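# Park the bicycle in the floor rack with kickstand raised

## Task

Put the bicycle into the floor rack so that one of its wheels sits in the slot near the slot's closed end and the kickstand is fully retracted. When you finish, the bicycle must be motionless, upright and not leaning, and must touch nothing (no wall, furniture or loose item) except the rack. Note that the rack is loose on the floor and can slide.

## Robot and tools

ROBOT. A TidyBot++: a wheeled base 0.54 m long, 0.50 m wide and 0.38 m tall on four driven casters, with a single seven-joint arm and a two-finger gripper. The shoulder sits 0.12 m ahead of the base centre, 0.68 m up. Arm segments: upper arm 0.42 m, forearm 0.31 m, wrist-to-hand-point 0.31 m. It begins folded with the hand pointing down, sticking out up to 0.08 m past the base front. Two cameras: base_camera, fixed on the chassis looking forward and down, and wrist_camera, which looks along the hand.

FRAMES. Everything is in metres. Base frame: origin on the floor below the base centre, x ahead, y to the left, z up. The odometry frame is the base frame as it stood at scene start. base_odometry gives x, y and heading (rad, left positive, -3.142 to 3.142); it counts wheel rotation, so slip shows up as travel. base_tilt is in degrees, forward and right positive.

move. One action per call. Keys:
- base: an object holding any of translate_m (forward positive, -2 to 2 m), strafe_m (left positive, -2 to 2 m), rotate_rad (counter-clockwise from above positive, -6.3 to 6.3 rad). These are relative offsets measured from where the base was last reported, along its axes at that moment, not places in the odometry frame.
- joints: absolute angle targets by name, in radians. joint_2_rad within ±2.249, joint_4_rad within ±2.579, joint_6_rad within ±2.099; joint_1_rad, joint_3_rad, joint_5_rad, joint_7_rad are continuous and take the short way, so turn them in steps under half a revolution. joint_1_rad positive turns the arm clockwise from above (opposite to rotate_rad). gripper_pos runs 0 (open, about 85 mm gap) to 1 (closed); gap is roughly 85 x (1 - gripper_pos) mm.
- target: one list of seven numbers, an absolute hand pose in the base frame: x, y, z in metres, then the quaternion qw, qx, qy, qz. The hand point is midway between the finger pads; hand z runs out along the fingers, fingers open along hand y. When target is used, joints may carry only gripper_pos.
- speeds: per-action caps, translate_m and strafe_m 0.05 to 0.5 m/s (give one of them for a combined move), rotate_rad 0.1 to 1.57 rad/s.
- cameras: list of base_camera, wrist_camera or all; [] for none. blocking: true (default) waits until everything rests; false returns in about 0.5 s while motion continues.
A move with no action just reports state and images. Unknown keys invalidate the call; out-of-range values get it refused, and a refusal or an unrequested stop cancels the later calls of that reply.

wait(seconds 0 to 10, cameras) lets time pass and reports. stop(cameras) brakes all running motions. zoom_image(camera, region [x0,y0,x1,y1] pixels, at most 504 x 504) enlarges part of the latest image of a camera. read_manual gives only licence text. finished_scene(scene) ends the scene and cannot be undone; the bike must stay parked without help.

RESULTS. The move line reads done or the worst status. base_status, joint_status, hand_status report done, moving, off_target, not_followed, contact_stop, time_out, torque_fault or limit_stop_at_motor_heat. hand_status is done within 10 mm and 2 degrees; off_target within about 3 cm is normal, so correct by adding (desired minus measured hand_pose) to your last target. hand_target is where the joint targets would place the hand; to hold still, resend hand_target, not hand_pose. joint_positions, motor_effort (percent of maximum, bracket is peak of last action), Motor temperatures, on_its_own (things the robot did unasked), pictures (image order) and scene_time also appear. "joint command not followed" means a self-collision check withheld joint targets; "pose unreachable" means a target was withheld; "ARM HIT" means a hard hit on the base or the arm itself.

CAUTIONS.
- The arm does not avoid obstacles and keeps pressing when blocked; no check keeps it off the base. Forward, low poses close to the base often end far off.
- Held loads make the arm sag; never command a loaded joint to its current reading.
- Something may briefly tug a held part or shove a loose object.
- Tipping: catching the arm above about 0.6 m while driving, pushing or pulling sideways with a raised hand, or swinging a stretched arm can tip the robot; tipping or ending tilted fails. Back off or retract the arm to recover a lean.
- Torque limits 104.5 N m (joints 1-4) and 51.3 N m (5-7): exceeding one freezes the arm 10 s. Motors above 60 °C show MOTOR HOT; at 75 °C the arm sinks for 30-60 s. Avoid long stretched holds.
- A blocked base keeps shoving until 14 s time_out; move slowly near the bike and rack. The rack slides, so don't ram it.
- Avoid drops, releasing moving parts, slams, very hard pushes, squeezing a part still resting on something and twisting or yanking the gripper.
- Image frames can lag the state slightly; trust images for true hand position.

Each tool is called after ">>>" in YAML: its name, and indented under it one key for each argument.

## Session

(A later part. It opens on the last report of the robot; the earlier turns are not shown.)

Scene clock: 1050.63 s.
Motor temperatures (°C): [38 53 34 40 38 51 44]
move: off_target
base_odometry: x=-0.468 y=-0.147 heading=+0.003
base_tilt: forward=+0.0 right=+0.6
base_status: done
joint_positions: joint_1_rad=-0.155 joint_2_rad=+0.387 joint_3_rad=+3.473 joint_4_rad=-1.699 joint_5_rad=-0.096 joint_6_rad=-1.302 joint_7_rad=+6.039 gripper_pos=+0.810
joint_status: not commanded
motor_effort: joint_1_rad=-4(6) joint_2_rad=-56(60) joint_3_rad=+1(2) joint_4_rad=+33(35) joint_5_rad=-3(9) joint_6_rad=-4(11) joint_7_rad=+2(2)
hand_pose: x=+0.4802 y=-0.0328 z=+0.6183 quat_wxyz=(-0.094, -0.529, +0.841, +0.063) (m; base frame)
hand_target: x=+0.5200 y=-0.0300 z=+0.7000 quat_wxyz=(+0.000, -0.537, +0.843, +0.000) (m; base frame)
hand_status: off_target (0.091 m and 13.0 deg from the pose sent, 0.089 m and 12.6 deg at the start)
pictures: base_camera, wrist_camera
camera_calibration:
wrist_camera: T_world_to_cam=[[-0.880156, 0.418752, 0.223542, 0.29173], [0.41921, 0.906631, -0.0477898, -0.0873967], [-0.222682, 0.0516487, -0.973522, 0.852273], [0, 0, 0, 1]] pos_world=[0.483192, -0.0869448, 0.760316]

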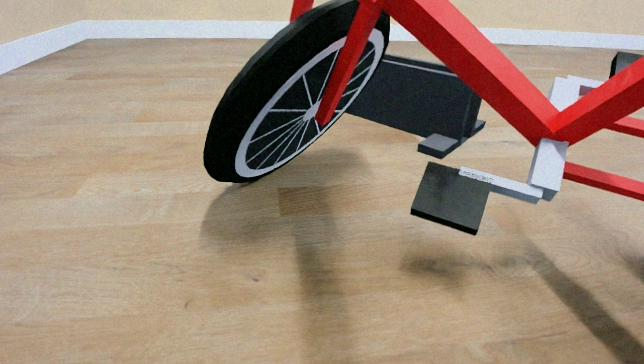

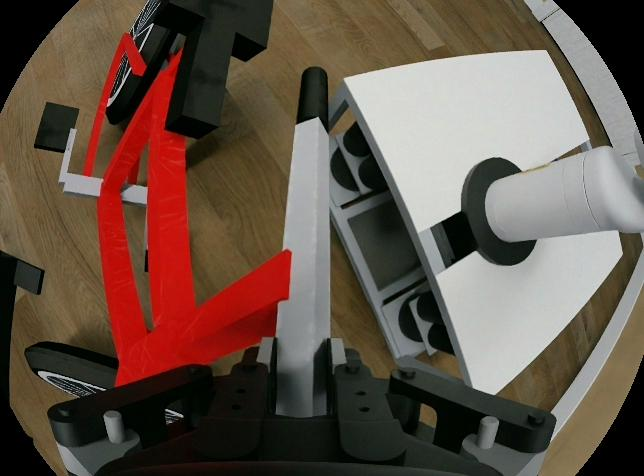

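>>> move:

Scene clock: 1051.40 s.
Motor temperatures (°C): [38 53 34 40 38 51 44]
base_odometry: x=-0.468 y=-0.147 heading=+0.003
base_tilt: forward=+0.0 right=+0.6
base_status: done
joint_positions: joint_1_rad=-0.155 joint_2_rad=+0.387 joint_3_rad=+3.473 joint_4_rad=-1.699 joint_5_rad=-0.096 joint_6_rad=-1.302 joint_7_rad=+6.039 gripper_pos=+0.810
joint_status: not commanded
motor_effort: joint_1_rad=-4(6) joint_2_rad=-56(60) joint_3_rad=+0(2) joint_4_rad=+33(35) joint_5_rad=-2(9) joint_6_rad=-5(11) joint_7_rad=+2(2)
hand_pose: x=+0.4802 y=-0.0328 z=+0.6183 quat_wxyz=(-0.094, -0.529, +0.841, +0.063) (m; base frame)
hand_target: x=+0.5200 y=-0.0300 z=+0.7000 quat_wxyz=(+0.000, -0.537, +0.843, +0.000) (m; base frame)
hand_status: off_target (0.091 m and 13.0 deg from the pose sent, 0.089 m and 12.6 deg at the start)
pictures: base_camera, wrist_camera
camera_calibration:
wrist_camera: T_world_to_cam=[[-0.880156, 0.418752, 0.223542, 0.29173], [0.41921, 0.906631, -0.0477898, -0.0873967], [-0.222682, 0.0516487, -0.973522, 0.852273], [0, 0, 0, 1]] pos_world=[0.483192, -0.0869448, 0.760316]

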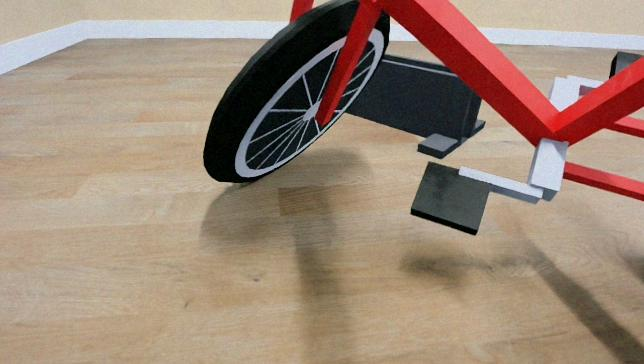

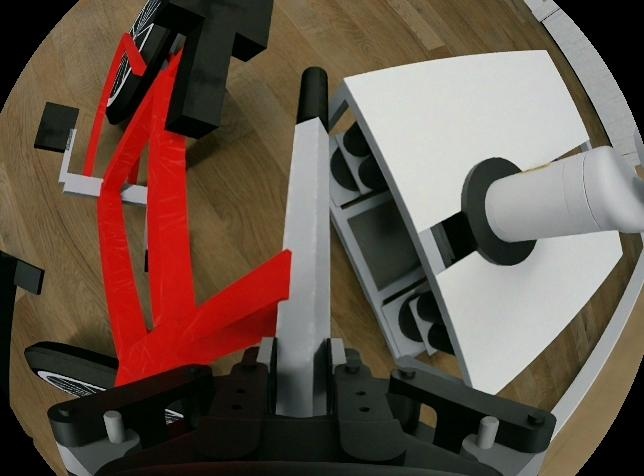

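>>> move:
  target: [0.6, -0.03, 0.69, 0, 0.5373, -0.8434, 0]

Scene clock: 1053.43 s.
Motor temperatures (°C): [38 53 34 40 38 51 44]
move: off_target
base_odometry: x=-0.468 y=-0.147 heading=+0.003
base_tilt: forward=+0.0 right=+0.6
base_status: not commanded
joint_positions: joint_1_rad=-0.184 joint_2_rad=+0.426 joint_3_rad=+3.542 joint_4_rad=-1.353 joint_5_rad=-0.142 joint_6_rad=-1.371 joint_7_rad=+6.045 gripper_pos=+0.999
joint_status: not commanded
on_its_own: gripper_pos moved +0.189 to your old target +1.000
motor_effort: joint_1_rad=+0(6) joint_2_rad=-30(62) joint_3_rad=+2(5) joint_4_rad=+17(36) joint_5_rad=-1(5) joint_6_rad=+0(13) joint_7_rad=+1(4)
hand_pose: x=+0.6030 y=-0.0407 z=+0.6971 quat_wxyz=(+0.001, -0.533, +0.846, -0.017) (m; base frame)
hand_target: x=+0.6000 y=-0.0300 z=+0.6900 quat_wxyz=(+0.000, -0.537, +0.843, +0.000) (m; base frame)
hand_status: off_target (0.013 m and 2.0 deg from the pose sent, 0.140 m and 13.0 deg at the start)
pictures: base_camera, wrist_camera
camera_calibration:
wrist_camera: T_world_to_cam=[[-0.908182, 0.41842, -0.0114236, 0.566171], [0.418058, 0.908077, 0.0249746, -0.177899], [0.0208234, 0.0179057, -0.999623, 0.826795], [0, 0, 0, 1]] pos_world=[0.571341, -0.0901563, 0.837394]

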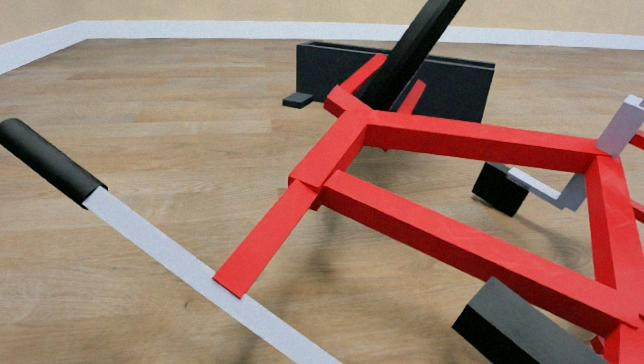

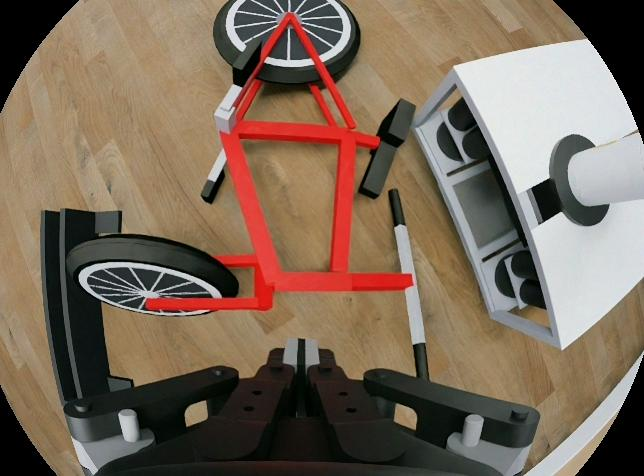

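>>> move:
  target: [0.55, -0.03, 0.75, 0, 0.5373, -0.8434, 0]
  joints: {"gripper_pos": 0}

>>> zoom_image:
  camera: "wrist_camera"
  region: [50, 0, 450, 400]

Scene clock: 1054.63 s.
Motor temperatures (°C): [38 53 34 40 38 51 44]
move: off_target
base_odometry: x=-0.468 y=-0.147 heading=+0.003
base_tilt: forward=+0.0 right=+0.6
base_status: not commanded
joint_positions: joint_1_rad=-0.184 joint_2_rad=+0.296 joint_3_rad=+3.506 joint_4_rad=-1.360 joint_5_rad=-0.142 joint_6_rad=-1.456 joint_7_rad=+6.045 gripper_pos=+0.000
joint_status: all done
motor_effort: joint_1_rad=+0(1) joint_2_rad=-27(33) joint_3_rad=+1(3) joint_4_rad=+17(17) joint_5_rad=-1(2) joint_6_rad=+0(1) joint_7_rad=+0(1)
hand_pose: x=+0.5697 y=-0.0214 z=+0.7514 quat_wxyz=(+0.030, -0.546, +0.837, -0.003) (m; base frame)
hand_target: x=+0.5500 y=-0.0300 z=+0.7500 quat_wxyz=(+0.000, -0.537, +0.843, +0.000) (m; base frame)
hand_status: off_target (0.022 m and 3.7 deg from the pose sent, 0.076 m and 2.0 deg at the start)
pictures: base_camera, wrist_camera
camera_calibration:
wrist_camera: T_world_to_cam=[[-0.921, 0.388973, -0.0214301, 0.542642], [0.385808, 0.918362, 0.0881087, -0.211751], [0.0539525, 0.0728802, -0.99588, 0.860878], [0, 0, 0, 1]] pos_world=[0.535023, -0.07935, 0.887617]

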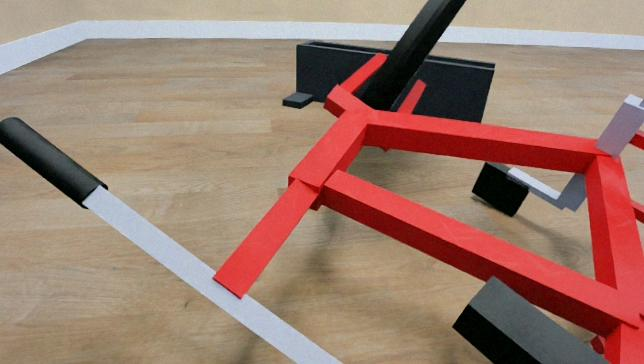

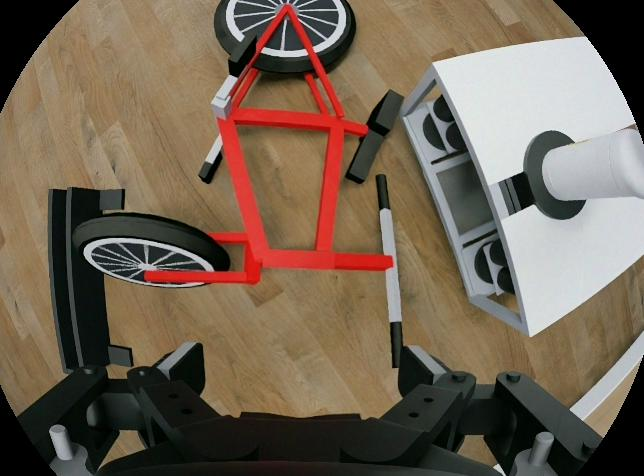

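Scaled by 1.260.

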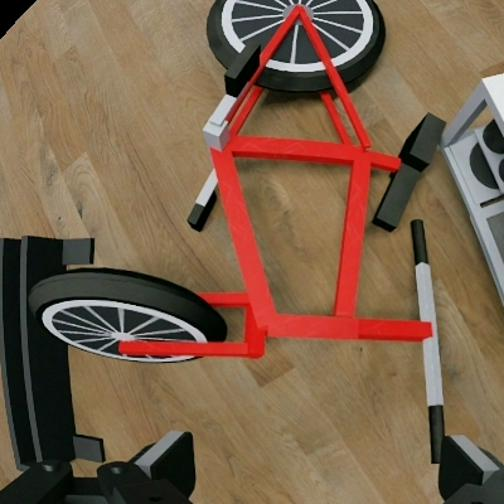

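>>> move:
  base: {"translate_m": -0.3}
  joints: {"joint_1_rad": 0, "joint_2_rad": 0.0, "joint_3_rad": 3.14, "joint_4_rad": -1.8, "joint_5_rad": 0, "joint_6_rad": -0.9, "joint_7_rad": 7.95}

Scene clock: 1058.90 s.
Motor temperatures (°C): [38 53 34 40 38 51 44]
move: done
base_odometry: x=-0.768 y=-0.148 heading=+0.003
base_tilt: forward=+0.0 right=+0.6
base_status: done
joint_positions: joint_1_rad=-0.020 joint_2_rad=+0.020 joint_3_rad=+3.156 joint_4_rad=-1.788 joint_5_rad=-0.070 joint_6_rad=-0.942 joint_7_rad=+7.902 gripper_pos=+0.000
joint_status: all done
motor_effort: joint_1_rad=+0(1) joint_2_rad=-19(30) joint_3_rad=+1(2) joint_4_rad=+19(20) joint_5_rad=-1(3) joint_6_rad=+3(4) joint_7_rad=+1(2)
hand_pose: x=+0.5519 y=+0.0213 z=+0.7416 quat_wxyz=(+0.027, -0.980, -0.012, -0.195) (m; base frame)
hand_target: x=+0.5582 y=+0.0020 z=+0.7497 quat_wxyz=(-0.010, -0.975, -0.048, -0.219) (m; base frame)
hand_status: not commanded
pictures: base_camera, wrist_camera
camera_calibration:
wrist_camera: T_world_to_cam=[[0.0408302, -0.998799, -0.0270926, 0.012335], [-0.937938, -0.028968, -0.345592, 0.829225], [0.344392, 0.0395218, -0.937994, 0.646453], [0, 0, 0, 1]] pos_world=[0.554625, 0.0107922, 0.893276]

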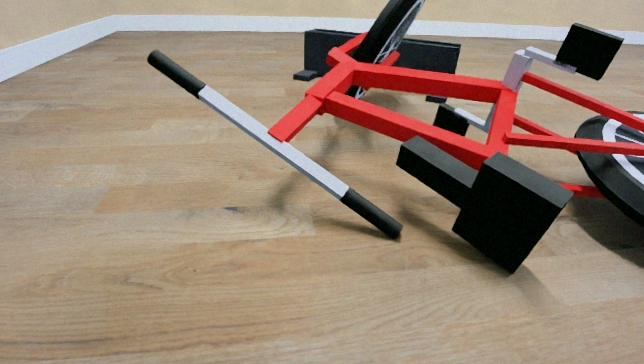

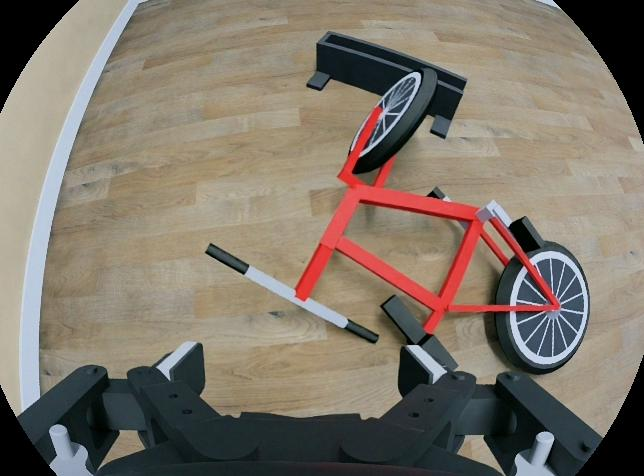

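>>> move:
  base: {"translate_m": -0.1}
  target: [0.66, 0.1, 0.38, 0.162, 0.789, 0.423, 0.414]

Scene clock: 1062.63 s.
Motor temperatures (°C): [38 53 34 40 38 51 44]
move: off_target
base_odometry: x=-0.868 y=-0.149 heading=+0.003
base_tilt: forward=+0.0 right=+0.6
base_status: done
joint_positions: joint_1_rad=-0.383 joint_2_rad=+1.084 joint_3_rad=+3.342 joint_4_rad=-2.267 joint_5_rad=-0.069 joint_6_rad=+1.095 joint_7_rad=+8.422 gripper_pos=+0.000
joint_status: not commanded
motor_effort: joint_1_rad=+0(1) joint_2_rad=-34(36) joint_3_rad=+2(3) joint_4_rad=+1(19) joint_5_rad=-2(4) joint_6_rad=+6(7) joint_7_rad=+1(1)
hand_pose: x=+0.6669 y=+0.0884 z=+0.3846 quat_wxyz=(-0.160, -0.811, -0.381, -0.414) (m; base frame)
hand_target: x=+0.6600 y=+0.1000 z=+0.3800 quat_wxyz=(-0.162, -0.789, -0.423, -0.414) (m; base frame)
hand_status: off_target (0.014 m and 5.4 deg from the pose sent, 0.386 m and 62.4 deg at the start)
pictures: base_camera, wrist_camera
camera_calibration:
wrist_camera: T_world_to_cam=[[0.477574, -0.647625, 0.593721, -0.496068], [-0.391231, -0.761825, -0.516295, 0.581424], [0.786677, 0.0142863, -0.617199, -0.146762], [0, 0, 0, 1]] pos_world=[0.579834, 0.123774, 0.504131]

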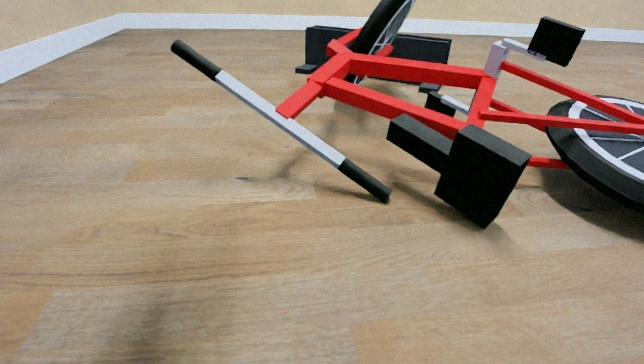

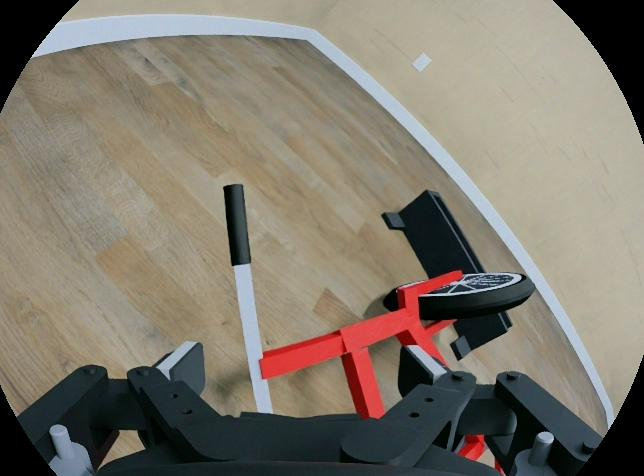

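>>> move:
  target: [0.745, 0.118, 0.225, 0.162, 0.789, 0.423, 0.414]

Scene clock: 1064.57 s.
Motor temperatures (°C): [38 53 34 40 37 51 44]
move: off_target
base_odometry: x=-0.868 y=-0.149 heading=+0.003
base_tilt: forward=+0.0 right=+0.6
base_status: not commanded
joint_positions: joint_1_rad=-0.401 joint_2_rad=+1.462 joint_3_rad=+3.373 joint_4_rad=-1.788 joint_5_rad=-0.069 joint_6_rad=+1.037 joint_7_rad=+8.422 gripper_pos=+0.000
joint_status: not commanded
motor_effort: joint_1_rad=+0(1) joint_2_rad=-40(42) joint_3_rad=+3(4) joint_4_rad=+3(3) joint_5_rad=-3(4) joint_6_rad=+7(7) joint_7_rad=+1(1)
hand_pose: x=+0.7534 y=+0.1212 z=+0.2435 quat_wxyz=(-0.164, -0.778, -0.422, -0.435) (m; base frame)
hand_target: x=+0.7450 y=+0.1180 z=+0.2250 quat_wxyz=(-0.162, -0.789, -0.423, -0.414) (m; base frame)
hand_status: off_target (0.021 m and 2.8 deg from the pose sent, 0.180 m and 5.4 deg at the start)
pictures: base_camera, wrist_camera
camera_calibration:
wrist_camera: T_world_to_cam=[[0.504064, -0.579433, 0.640451, -0.471916], [-0.290125, -0.812058, -0.506349, 0.494893], [0.813478, 0.0694213, -0.577437, -0.338937], [0, 0, 0, 1]] pos_world=[0.657174, 0.151967, 0.357113]

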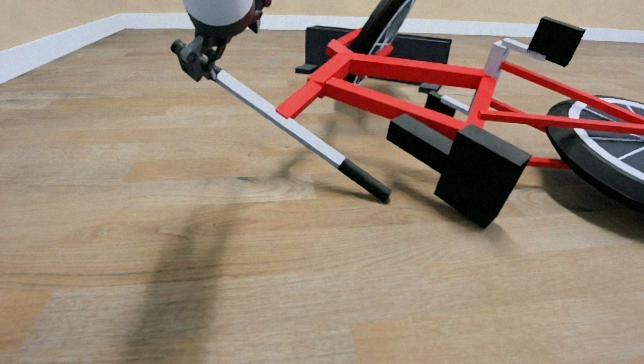

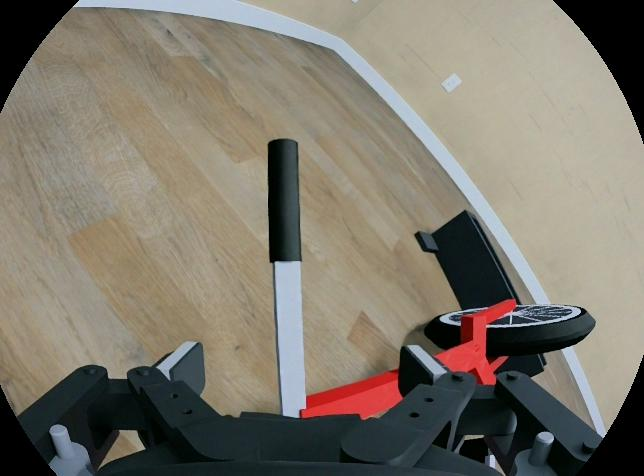

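>>> move:
  target: [0.823, 0.116, 0.147, 0.162, 0.789, 0.423, 0.414]

Scene clock: 1066.30 s.
Motor temperatures (°C): [38 53 34 40 37 51 44]
move: off_target
base_odometry: x=-0.868 y=-0.149 heading=+0.003
base_tilt: forward=+0.0 right=+0.6
base_status: not commanded
joint_positions: joint_1_rad=-0.383 joint_2_rad=+1.650 joint_3_rad=+3.401 joint_4_rad=-1.358 joint_5_rad=-0.069 joint_6_rad=+0.808 joint_7_rad=+8.422 gripper_pos=+0.000
joint_status: not commanded
motor_effort: joint_1_rad=+0(1) joint_2_rad=-45(46) joint_3_rad=+4(4) joint_4_rad=+6(7) joint_5_rad=-3(4) joint_6_rad=+7(7) joint_7_rad=+0(1)
hand_pose: x=+0.8317 y=+0.1417 z=+0.1703 quat_wxyz=(-0.163, -0.768, -0.435, -0.441) (m; base frame)
hand_target: x=+0.8230 y=+0.1160 z=+0.1470 quat_wxyz=(-0.162, -0.789, -0.423, -0.414) (m; base frame)
hand_status: off_target (0.036 m and 4.1 deg from the pose sent, 0.119 m and 2.8 deg at the start)
pictures: base_camera, wrist_camera
camera_calibration:
wrist_camera: T_world_to_cam=[[0.513251, -0.558427, 0.651715, -0.465171], [-0.259037, -0.824745, -0.502688, 0.472556], [0.818213, 0.0891876, -0.567955, -0.454724], [0, 0, 0, 1]] pos_world=[0.73322, 0.17053, 0.282445]

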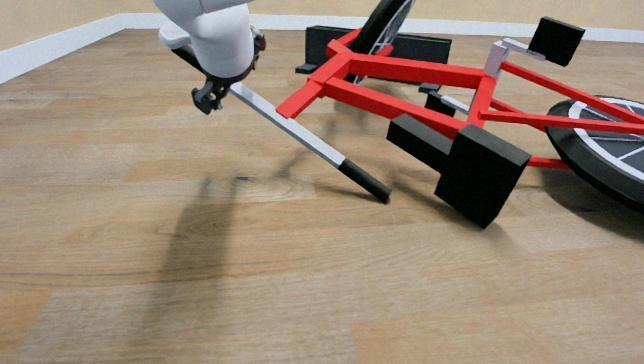

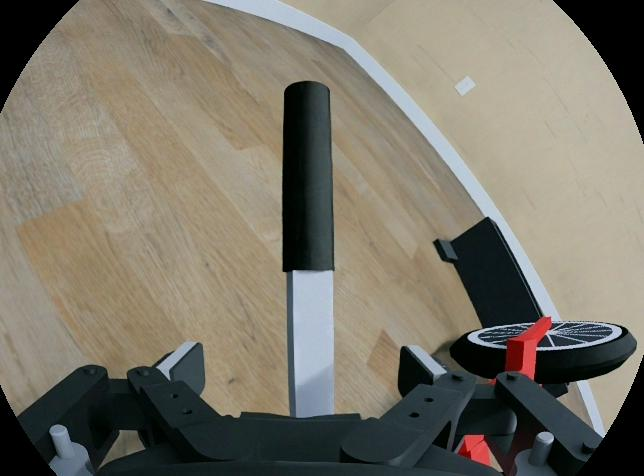

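>>> move:
  target: [0.818, 0.085, 0.14, 0.162, 0.789, 0.423, 0.414]
  cameras: []

>>> move:
  joints: {"gripper_pos": 1}

Scene clock: 1067.30 s.
Motor temperatures (°C): [38 52 34 40 37 51 44]
move: off_target
base_odometry: x=-0.868 y=-0.149 heading=+0.003
base_tilt: forward=+0.0 right=+0.6
base_status: not commanded
joint_positions: joint_1_rad=-0.292 joint_2_rad=+1.660 joint_3_rad=+3.400 joint_4_rad=-1.357 joint_5_rad=-0.056 joint_6_rad=+0.807 joint_7_rad=+8.422 gripper_pos=+0.000
joint_status: not commanded
motor_effort: joint_1_rad=+0(3) joint_2_rad=-45(45) joint_3_rad=+4(5) joint_4_rad=+6(7) joint_5_rad=-2(4) joint_6_rad=+7(7) joint_7_rad=+0(1)
hand_pose: x=+0.8357 y=+0.0788 z=+0.1620 quat_wxyz=(-0.179, -0.787, -0.407, -0.428) (m; base frame)
hand_target: x=+0.8180 y=+0.0850 z=+0.1400 quat_wxyz=(-0.162, -0.789, -0.423, -0.414) (m; base frame)
hand_status: off_target (0.029 m and 3.1 deg from the pose sent, 0.066 m and 4.1 deg at the start)
pictures: none
No camera images: "cameras" was empty.

Scene clock: 1068.40 s.
Motor temperatures (°C): [38 52 34 40 37 51 44]
move: done
base_odometry: x=-0.868 y=-0.149 heading=+0.003
base_tilt: forward=+0.0 right=+0.6
base_status: not commanded
joint_positions: joint_1_rad=-0.314 joint_2_rad=+1.674 joint_3_rad=+3.383 joint_4_rad=-1.375 joint_5_rad=-0.040 joint_6_rad=+0.807 joint_7_rad=+8.422 gripper_pos=+0.999
joint_status: all done
motor_effort: joint_1_rad=+6(7) joint_2_rad=-46(47) joint_3_rad=+8(10) joint_4_rad=+9(11) joint_5_rad=-7(8) joint_6_rad=+7(8) joint_7_rad=+1(1)
hand_pose: x=+0.8151 y=+0.0980 z=+0.1444 quat_wxyz=(-0.164, -0.789, -0.421, -0.416) (m; base frame)
hand_target: x=+0.8180 y=+0.0850 z=+0.1400 quat_wxyz=(-0.162, -0.789, -0.423, -0.414) (m; base frame)
hand_status: not commanded
pictures: base_camera, wrist_camera
camera_calibration:
wrist_camera: T_world_to_cam=[[0.518888, -0.580917, 0.627129, -0.463032], [-0.323023, -0.812471, -0.485332, 0.467673], [0.791462, 0.0492554, -0.609231, -0.420272], [0, 0, 0, 1]] pos_world=[0.72396, 0.131688, 0.261315]

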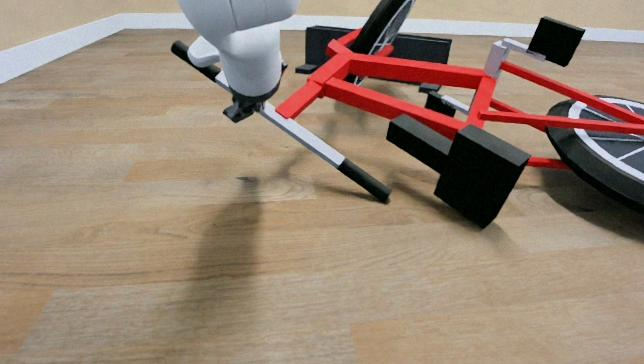

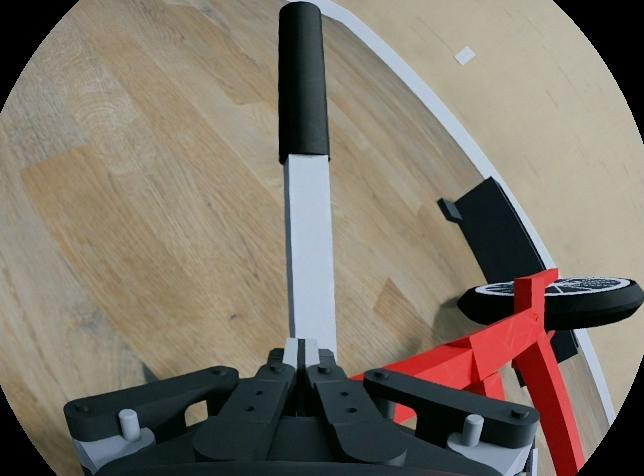

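>>> move:
  joints: {"gripper_pos": 0}
  cameras: []

>>> move:
  target: [0.857, 0.085, 0.12, 0.162, 0.789, 0.423, 0.414]

Scene clock: 1069.60 s.
Motor temperatures (°C): [38 52 34 40 37 51 44]
move: done
base_odometry: x=-0.868 y=-0.149 heading=+0.003
base_tilt: forward=+0.0 right=+0.6
base_status: not commanded
joint_positions: joint_1_rad=-0.299 joint_2_rad=+1.674 joint_3_rad=+3.388 joint_4_rad=-1.369 joint_5_rad=-0.040 joint_6_rad=+0.807 joint_7_rad=+8.422 gripper_pos=+0.000
joint_status: all done
motor_effort: joint_1_rad=+0(6) joint_2_rad=-44(46) joint_3_rad=+4(8) joint_4_rad=+6(9) joint_5_rad=-3(6) joint_6_rad=+7(7) joint_7_rad=+1(1)
hand_pose: x=+0.8204 y=+0.0875 z=+0.1471 quat_wxyz=(-0.169, -0.790, -0.416, -0.418) (m; base frame)
hand_target: x=+0.8180 y=+0.0850 z=+0.1400 quat_wxyz=(-0.162, -0.789, -0.423, -0.414) (m; base frame)
hand_status: not commanded
pictures: none
No camera images: "cameras" was empty.

Scene clock: 1070.90 s.
Motor temperatures (°C): [38 52 34 40 37 51 44]
move: off_target
base_odometry: x=-0.868 y=-0.149 heading=+0.003
base_tilt: forward=+0.0 right=+0.6
base_status: not commanded
joint_positions: joint_1_rad=-0.286 joint_2_rad=+1.725 joint_3_rad=+3.397 joint_4_rad=-1.166 joint_5_rad=-0.040 joint_6_rad=+0.717 joint_7_rad=+8.420 gripper_pos=+0.000
joint_status: not commanded
motor_effort: joint_1_rad=+0(1) joint_2_rad=-46(47) joint_3_rad=+3(4) joint_4_rad=+8(9) joint_5_rad=-3(4) joint_6_rad=+7(7) joint_7_rad=+0(1)
hand_pose: x=+0.8723 y=+0.1024 z=+0.1481 quat_wxyz=(-0.171, -0.776, -0.414, -0.444) (m; base frame)
hand_target: x=+0.8570 y=+0.0850 z=+0.1200 quat_wxyz=(-0.162, -0.789, -0.423, -0.414) (m; base frame)
hand_status: off_target (0.036 m and 4.0 deg from the pose sent, 0.046 m and 1.2 deg at the start)
pictures: base_camera, wrist_camera
camera_calibration:
wrist_camera: T_world_to_cam=[[0.480422, -0.588329, 0.650434, -0.461609], [-0.289308, -0.806423, -0.515736, 0.466001], [0.827947, 0.0595951, -0.557631, -0.503975], [0, 0, 0, 1]] pos_world=[0.773849, 0.134251, 0.259547]

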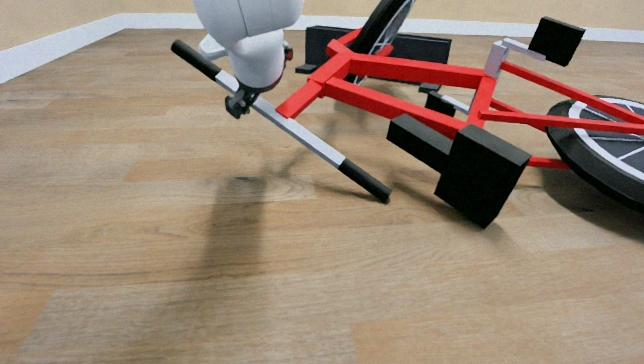

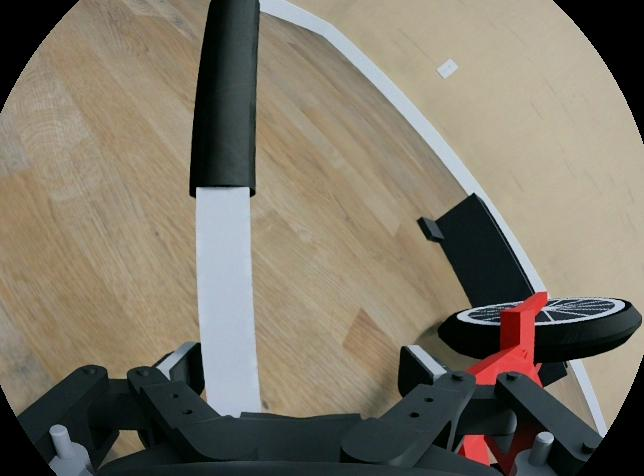

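>>> move:
  target: [0.843, 0.103, 0.1, 0.162, 0.789, 0.423, 0.414]

Scene clock: 1071.90 s.
Motor temperatures (°C): [38 52 34 40 37 51 44]
move: off_target
base_odometry: x=-0.868 y=-0.149 heading=+0.003
base_tilt: forward=+0.0 right=+0.6
base_status: not commanded
joint_positions: joint_1_rad=-0.309 joint_2_rad=+1.780 joint_3_rad=+3.416 joint_4_rad=-1.147 joint_5_rad=-0.042 joint_6_rad=+0.717 joint_7_rad=+8.420 gripper_pos=+0.000
joint_status: not commanded
motor_effort: joint_1_rad=+0(2) joint_2_rad=-46(48) joint_3_rad=+4(4) joint_4_rad=+8(9) joint_5_rad=-3(3) joint_6_rad=+7(7) joint_7_rad=+0(1)
hand_pose: x=+0.8522 y=+0.1079 z=+0.1156 quat_wxyz=(-0.168, -0.774, -0.434, -0.430) (m; base frame)
hand_target: x=+0.8430 y=+0.1030 z=+0.1000 quat_wxyz=(-0.162, -0.789, -0.423, -0.414) (m; base frame)
hand_status: off_target (0.019 m and 2.9 deg from the pose sent, 0.056 m and 4.0 deg at the start)
pictures: base_camera, wrist_camera
camera_calibration:
wrist_camera: T_world_to_cam=[[0.516263, -0.556279, 0.651174, -0.461716], [-0.279535, -0.828143, -0.485838, 0.438336], [0.809526, 0.0687943, -0.583039, -0.488193], [0, 0, 0, 1]] pos_world=[0.756103, 0.139747, 0.228982]

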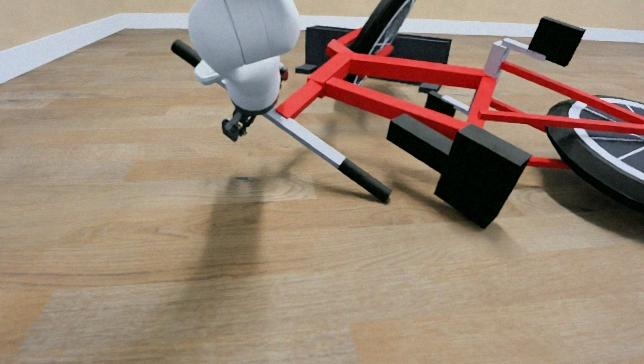

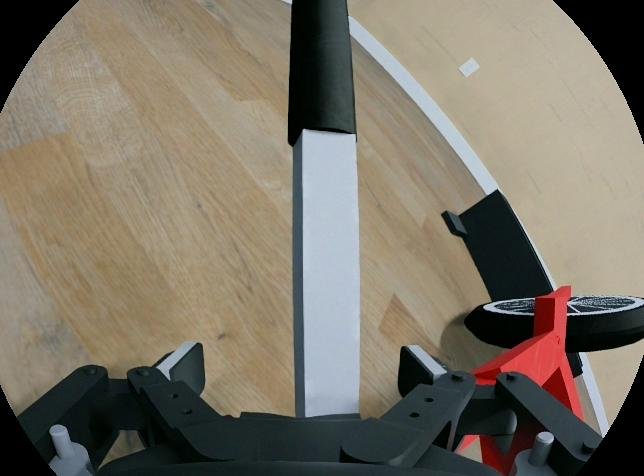

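Good centering; advance slightly and close.

>>> move:
  joints: {"gripper_pos": 1}

Scene clock: 1073.07 s.
Motor temperatures (°C): [38 52 34 40 37 51 44]
move: off_target
base_odometry: x=-0.868 y=-0.149 heading=+0.003
base_tilt: forward=+0.0 right=+0.6
base_status: not commanded
joint_positions: joint_1_rad=-0.308 joint_2_rad=+1.778 joint_3_rad=+3.429 joint_4_rad=-1.140 joint_5_rad=-0.040 joint_6_rad=+0.713 joint_7_rad=+8.420 gripper_pos=+0.786
joint_status: gripper_pos off_target (ended at +0.786, target +1.000)
motor_effort: joint_1_rad=+1(7) joint_2_rad=-44(49) joint_3_rad=+3(5) joint_4_rad=+9(11) joint_5_rad=-7(11) joint_6_rad=+7(10) joint_7_rad=-2(2)
hand_pose: x=+0.8571 y=+0.1041 z=+0.1192 quat_wxyz=(-0.173, -0.770, -0.437, -0.430) (m; base frame)
hand_target: x=+0.8430 y=+0.1030 z=+0.1000 quat_wxyz=(-0.162, -0.789, -0.423, -0.414) (m; base frame)
hand_status: not commanded
pictures: base_camera, wrist_camera
camera_calibration:
wrist_camera: T_world_to_cam=[[0.513781, -0.546944, 0.66097, -0.468656], [-0.272972, -0.834612, -0.478445, 0.432464], [0.813336, 0.0653896, -0.578108, -0.493293], [0, 0, 0, 1]] pos_world=[0.76005, 0.136867, 0.231501]

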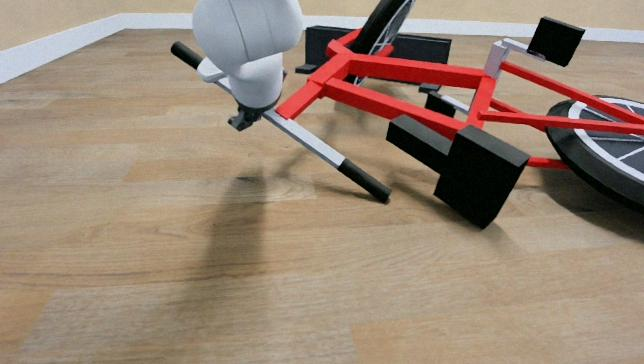

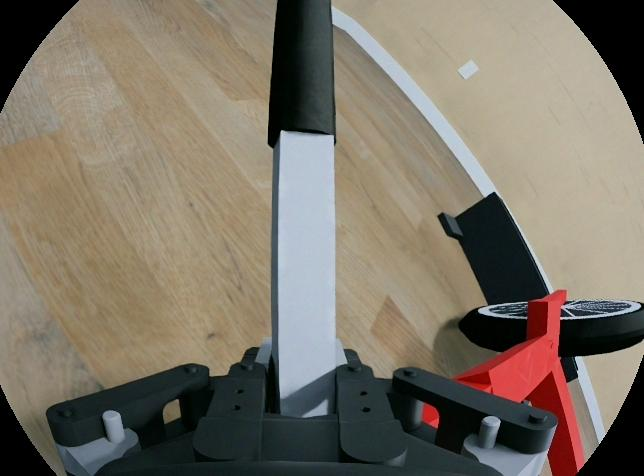

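>>> move:
  joints: {"gripper_pos": 0}
  cameras: []

>>> move:
  target: [0.7, 0.09, 0.3, 0.162, 0.789, 0.423, 0.414]
  cameras: ["base_camera"]

>>> move:
  base: {"translate_m": -0.1}
  joints: {"joint_1_rad": 0, "joint_2_rad": 0.0, "joint_3_rad": 3.14, "joint_4_rad": -1.8, "joint_5_rad": 0, "joint_6_rad": -0.9, "joint_7_rad": 8.0}
  cameras: ["wrist_camera"]

Scene clock: 1075.83 s.
Motor temperatures (°C): [38 52 34 40 37 51 44]
move: done
base_odometry: x=-0.868 y=-0.149 heading=+0.003
base_tilt: forward=+0.0 right=+0.6
base_status: not commanded
joint_positions: joint_1_rad=-0.308 joint_2_rad=+1.779 joint_3_rad=+3.429 joint_4_rad=-1.141 joint_5_rad=-0.040 joint_6_rad=+0.713 joint_7_rad=+8.414 gripper_pos=+0.000
joint_status: all done
motor_effort: joint_1_rad=+0(2) joint_2_rad=-46(46) joint_3_rad=+4(5) joint_4_rad=+8(8) joint_5_rad=-3(8) joint_6_rad=+7(7) joint_7_rad=+1(2)
hand_pose: x=+0.8564 y=+0.1043 z=+0.1184 quat_wxyz=(-0.172, -0.772, -0.435, -0.431) (m; base frame)
hand_target: x=+0.8430 y=+0.1030 z=+0.1000 quat_wxyz=(-0.162, -0.789, -0.423, -0.414) (m; base frame)
hand_status: not commanded
pictures: none
No camera images: "cameras" was empty.

Scene clock: 1078.03 s.
Motor temperatures (°C): [38 52 34 40 37 51 44]
move: off_target
base_odometry: x=-0.868 y=-0.149 heading=+0.003
base_tilt: forward=+0.0 right=+0.6
base_status: not commanded
joint_positions: joint_1_rad=-0.335 joint_2_rad=+1.333 joint_3_rad=+3.381 joint_4_rad=-2.047 joint_5_rad=-0.040 joint_6_rad=+1.081 joint_7_rad=+8.414 gripper_pos=+0.000
joint_status: not commanded
motor_effort: joint_1_rad=+0(3) joint_2_rad=-37(46) joint_3_rad=+3(5) joint_4_rad=+0(8) joint_5_rad=-3(5) joint_6_rad=+6(7) joint_7_rad=+1(1)
hand_pose: x=+0.6959 y=+0.0559 z=+0.2825 quat_wxyz=(-0.175, -0.812, -0.397, -0.390) (m; base frame)
hand_target: x=+0.7000 y=+0.0900 z=+0.3000 quat_wxyz=(-0.162, -0.789, -0.423, -0.414) (m; base frame)
hand_status: off_target (0.039 m and 5.1 deg from the pose sent, 0.240 m and 3.2 deg at the start)
pictures: base_camera

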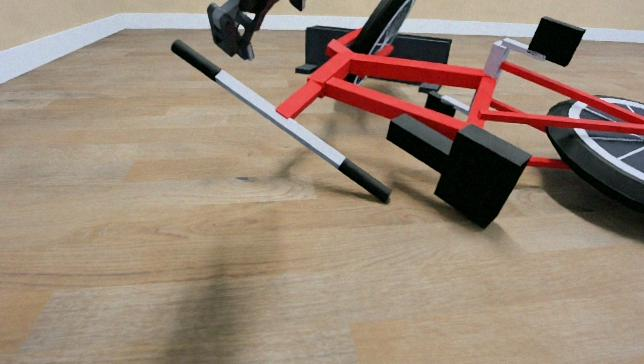

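Scene clock: 1081.17 s.
Motor temperatures (°C): [38 52 34 40 37 51 44]
move: done
base_odometry: x=-0.968 y=-0.149 heading=+0.003
base_tilt: forward=+0.0 right=+0.6
base_status: done
joint_positions: joint_1_rad=-0.020 joint_2_rad=+0.017 joint_3_rad=+3.158 joint_4_rad=-1.812 joint_5_rad=-0.040 joint_6_rad=-0.850 joint_7_rad=+8.045 gripper_pos=+0.000
joint_status: all done
motor_effort: joint_1_rad=+0(2) joint_2_rad=-19(41) joint_3_rad=+0(5) joint_4_rad=+19(20) joint_5_rad=-2(4) joint_6_rad=+4(7) joint_7_rad=+1(2)
hand_pose: x=+0.5692 y=+0.0125 z=+0.7441 quat_wxyz=(-0.004, -0.969, -0.085, -0.230) (m; base frame)
hand_target: x=+0.5582 y=+0.0020 z=+0.7497 quat_wxyz=(-0.016, -0.973, -0.072, -0.218) (m; base frame)
hand_status: not commanded
pictures: wrist_camera
camera_calibration:
wrist_camera: T_world_to_cam=[[0.168948, -0.983184, 0.0693188, -0.141946], [-0.894887, -0.18249, -0.407277, 0.869328], [0.413079, 0.00677608, -0.91067, 0.584169], [0, 0, 0, 1]] pos_world=[0.560623, 0.015126, 0.895883]

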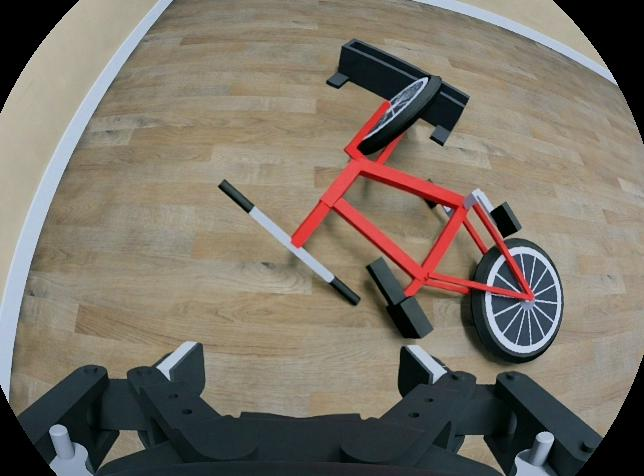

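>>> move:
  base: {"translate_m": 0.175, "strafe_m": 0.415, "rotate_rad": -0.436}
  cameras: []

>>> move:
  target: [0.68, -0.04, 0.32, 0.0686, 0.6788, 0.5837, 0.4393]

Scene clock: 1083.63 s.
Motor temperatures (°C): [38 52 34 40 37 51 44]
move: done
base_odometry: x=-0.794 y=+0.267 heading=-0.434
base_tilt: forward=+0.0 right=+0.6
base_status: done
joint_positions: joint_1_rad=-0.004 joint_2_rad=+0.016 joint_3_rad=+3.145 joint_4_rad=-1.810 joint_5_rad=-0.040 joint_6_rad=-0.853 joint_7_rad=+8.044 gripper_pos=+0.000
joint_status: not commanded
motor_effort: joint_1_rad=+0(3) joint_2_rad=-19(20) joint_3_rad=+0(3) joint_4_rad=+19(19) joint_5_rad=-1(3) joint_6_rad=+4(4) joint_7_rad=+1(1)
hand_pose: x=+0.5687 y=+0.0110 z=+0.7443 quat_wxyz=(-0.004, -0.970, -0.083, -0.229) (m; base frame)
hand_target: x=+0.5582 y=+0.0020 z=+0.7497 quat_wxyz=(-0.016, -0.973, -0.072, -0.218) (m; base frame)
hand_status: not commanded
pictures: none
No camera images: "cameras" was empty.

Scene clock: 1086.60 s.
Motor temperatures (°C): [38 52 34 40 37 51 44]
move: off_target
base_odometry: x=-0.794 y=+0.267 heading=-0.434
base_tilt: forward=+0.0 right=+0.6
base_status: not commanded
joint_positions: joint_1_rad=+0.530 joint_2_rad=+1.219 joint_3_rad=+3.033 joint_4_rad=-1.916 joint_5_rad=+0.925 joint_6_rad=+0.794 joint_7_rad=+8.780 gripper_pos=+0.000
joint_status: not commanded
motor_effort: joint_1_rad=+0(1) joint_2_rad=-38(41) joint_3_rad=-6(6) joint_4_rad=+2(19) joint_5_rad=-1(3) joint_6_rad=+7(7) joint_7_rad=+0(1)
hand_pose: x=+0.6904 y=-0.0605 z=+0.3177 quat_wxyz=(-0.080, -0.710, -0.559, -0.419) (m; base frame)
hand_target: x=+0.6800 y=-0.0400 z=+0.3200 quat_wxyz=(-0.069, -0.679, -0.584, -0.439) (m; base frame)
hand_status: off_target (0.023 m and 5.3 deg from the pose sent, 0.442 m and 72.1 deg at the start)
pictures: base_camera, wrist_camera
camera_calibration:
wrist_camera: T_world_to_cam=[[0.716223, -0.354474, 0.601143, -0.713358], [-0.0399681, -0.880816, -0.471768, 0.178803], [0.696726, 0.313865, -0.645028, -0.115392], [0, 0, 0, 1]] pos_world=[0.598467, -0.0591566, 0.438752]

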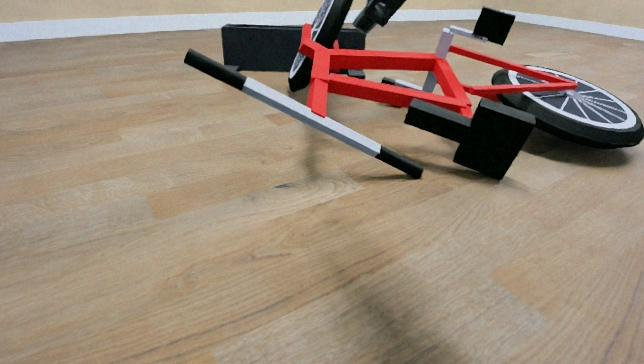

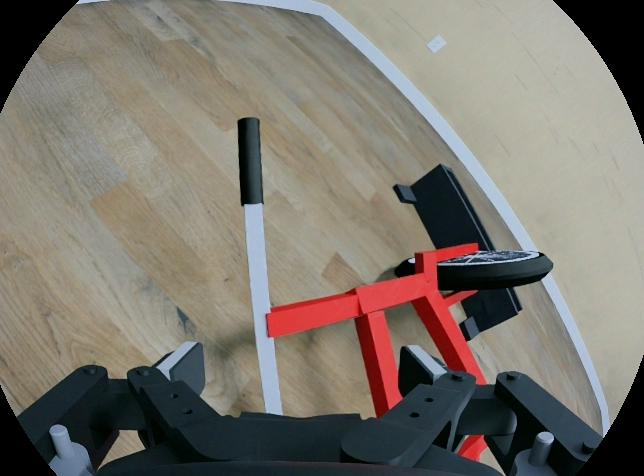

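>>> move:
  target: [0.765, 0.015, 0.165, 0.0686, 0.6788, 0.5837, 0.4393]
  cameras: ["wrist_camera"]

Scene clock: 1088.50 s.
Motor temperatures (°C): [38 52 34 40 37 51 44]
move: off_target
base_odometry: x=-0.794 y=+0.267 heading=-0.434
base_tilt: forward=+0.0 right=+0.6
base_status: not commanded
joint_positions: joint_1_rad=+0.294 joint_2_rad=+1.592 joint_3_rad=+3.097 joint_4_rad=-1.450 joint_5_rad=+0.925 joint_6_rad=+0.803 joint_7_rad=+8.691 gripper_pos=+0.000
joint_status: not commanded
motor_effort: joint_1_rad=+0(2) joint_2_rad=-42(44) joint_3_rad=-5(7) joint_4_rad=+4(5) joint_5_rad=-2(3) joint_6_rad=+7(7) joint_7_rad=+1(1)
hand_pose: x=+0.7589 y=+0.0181 z=+0.1674 quat_wxyz=(-0.069, -0.663, -0.610, -0.429) (m; base frame)
hand_target: x=+0.7650 y=+0.0150 z=+0.1650 quat_wxyz=(-0.069, -0.679, -0.584, -0.439) (m; base frame)
hand_status: off_target (0.007 m and 3.7 deg from the pose sent, 0.186 m and 5.3 deg at the start)
pictures: wrist_camera
camera_calibration:
wrist_camera: T_world_to_cam=[[0.73528, -0.241483, 0.633285, -0.666118], [0.0958378, -0.887941, -0.449861, 0.0732682], [0.670954, 0.391466, -0.629742, -0.269158], [0, 0, 0, 1]] pos_world=[0.663354, 0.00956807, 0.285303]

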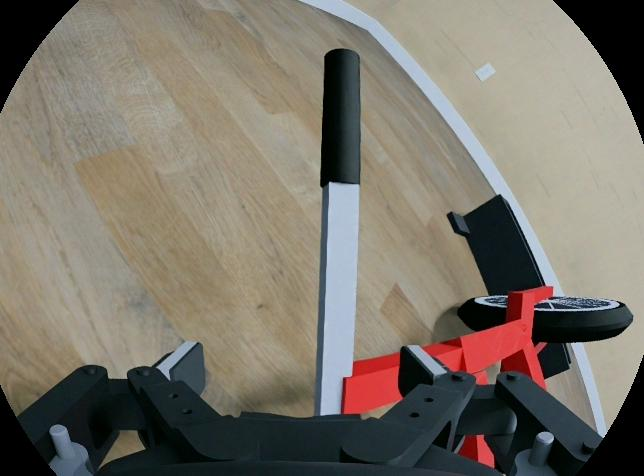

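>>> move:
  target: [0.826, 0.055, 0.125, 0.0686, 0.6788, 0.5837, 0.4393]
  cameras: ["wrist_camera"]

Scene clock: 1090.23 s.
Motor temperatures (°C): [38 52 34 40 37 51 44]
move: off_target
base_odometry: x=-0.794 y=+0.267 heading=-0.434
base_tilt: forward=+0.0 right=+0.6
base_status: not commanded
joint_positions: joint_1_rad=+0.151 joint_2_rad=+1.705 joint_3_rad=+3.148 joint_4_rad=-1.145 joint_5_rad=+0.925 joint_6_rad=+0.789 joint_7_rad=+8.473 gripper_pos=+0.000
joint_status: not commanded
motor_effort: joint_1_rad=+0(1) joint_2_rad=-46(47) joint_3_rad=-4(6) joint_4_rad=+8(9) joint_5_rad=-3(4) joint_6_rad=+7(7) joint_7_rad=+0(1)
hand_pose: x=+0.8348 y=+0.0678 z=+0.1515 quat_wxyz=(-0.073, -0.646, -0.600, -0.466) (m; base frame)
hand_target: x=+0.8260 y=+0.0550 z=+0.1250 quat_wxyz=(-0.069, -0.679, -0.584, -0.439) (m; base frame)
hand_status: off_target (0.031 m and 5.2 deg from the pose sent, 0.087 m and 3.7 deg at the start)
pictures: wrist_camera
camera_calibration:
wrist_camera: T_world_to_cam=[[0.693269, -0.264191, 0.670508, -0.668826], [0.136159, -0.865613, -0.481846, 0.0726307], [0.707699, 0.425345, -0.564131, -0.392414], [0, 0, 0, 1]] pos_world=[0.731498, 0.0530838, 0.262077]

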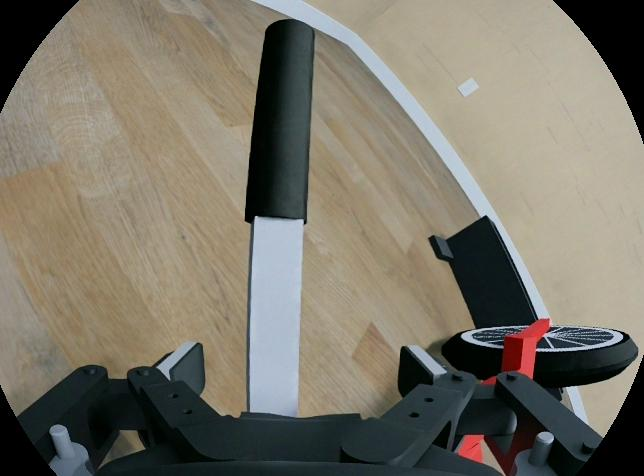

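>>> move:
  target: [0.821, 0.042, 0.106, 0.0686, 0.6788, 0.5837, 0.4393]
  cameras: ["wrist_camera"]

>>> move:
  joints: {"gripper_pos": 1}

Scene clock: 1091.20 s.
Motor temperatures (°C): [38 52 34 40 37 51 44]
move: off_target
base_odometry: x=-0.794 y=+0.267 heading=-0.434
base_tilt: forward=+0.0 right=+0.6
base_status: not commanded
joint_positions: joint_1_rad=+0.151 joint_2_rad=+1.756 joint_3_rad=+3.170 joint_4_rad=-1.091 joint_5_rad=+0.925 joint_6_rad=+0.789 joint_7_rad=+8.449 gripper_pos=+0.000
joint_status: not commanded
motor_effort: joint_1_rad=+0(1) joint_2_rad=-45(48) joint_3_rad=-4(4) joint_4_rad=+8(9) joint_5_rad=-2(4) joint_6_rad=+7(7) joint_7_rad=+1(1)
hand_pose: x=+0.8305 y=+0.0593 z=+0.1269 quat_wxyz=(-0.073, -0.651, -0.599, -0.460) (m; base frame)
hand_target: x=+0.8210 y=+0.0420 z=+0.1060 quat_wxyz=(-0.069, -0.679, -0.584, -0.439) (m; base frame)
hand_status: off_target (0.029 m and 4.4 deg from the pose sent, 0.054 m and 5.2 deg at the start)
pictures: wrist_camera
camera_calibration:
wrist_camera: T_world_to_cam=[[0.698496, -0.266602, 0.664098, -0.655017], [0.123126, -0.869399, -0.478524, 0.0646812], [0.704942, 0.416015, -0.574447, -0.395517], [0, 0, 0, 1]] pos_world=[0.728379, 0.0461457, 0.238743]

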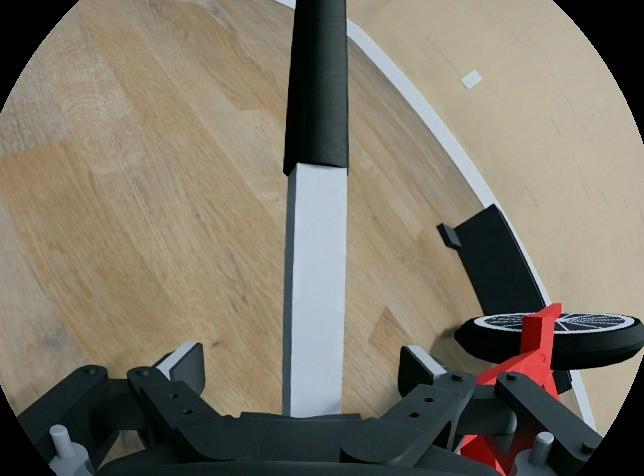

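Scene clock: 1092.30 s.
Motor temperatures (°C): [38 52 34 40 37 51 44]
move: off_target
base_odometry: x=-0.794 y=+0.267 heading=-0.434
base_tilt: forward=+0.0 right=+0.6
base_status: not commanded
joint_positions: joint_1_rad=+0.151 joint_2_rad=+1.756 joint_3_rad=+3.170 joint_4_rad=-1.087 joint_5_rad=+0.925 joint_6_rad=+0.789 joint_7_rad=+8.446 gripper_pos=+0.783
joint_status: gripper_pos off_target (ended at +0.783, target +1.000)
motor_effort: joint_1_rad=+1(4) joint_2_rad=-43(47) joint_3_rad=-3(4) joint_4_rad=+8(11) joint_5_rad=-5(7) joint_6_rad=+7(8) joint_7_rad=+0(1)
hand_pose: x=+0.8323 y=+0.0589 z=+0.1280 quat_wxyz=(-0.074, -0.651, -0.598, -0.461) (m; base frame)
hand_target: x=+0.8210 y=+0.0420 z=+0.1060 quat_wxyz=(-0.069, -0.679, -0.584, -0.439) (m; base frame)
hand_status: not commanded
pictures: base_camera, wrist_camera
camera_calibration:
wrist_camera: T_world_to_cam=[[0.696664, -0.268512, 0.665253, -0.655645], [0.122501, -0.869169, -0.479102, 0.0652023], [0.706862, 0.415267, -0.572626, -0.39773], [0, 0, 0, 1]] pos_world=[0.729916, 0.0457876, 0.239658]

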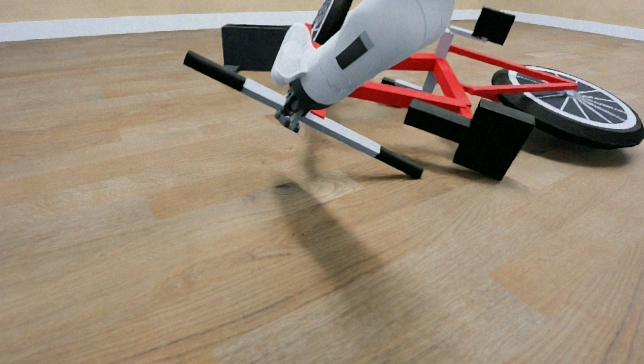

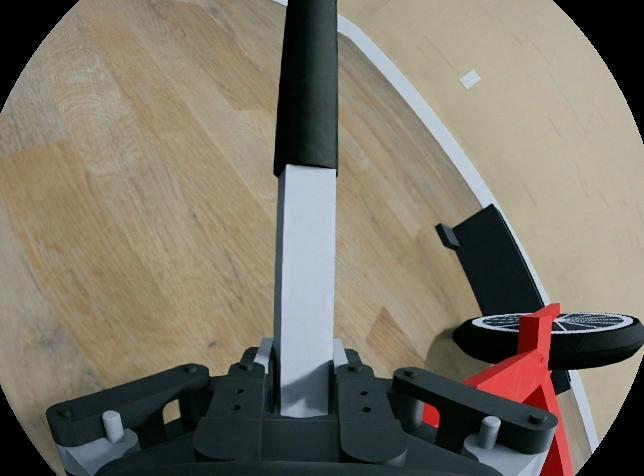

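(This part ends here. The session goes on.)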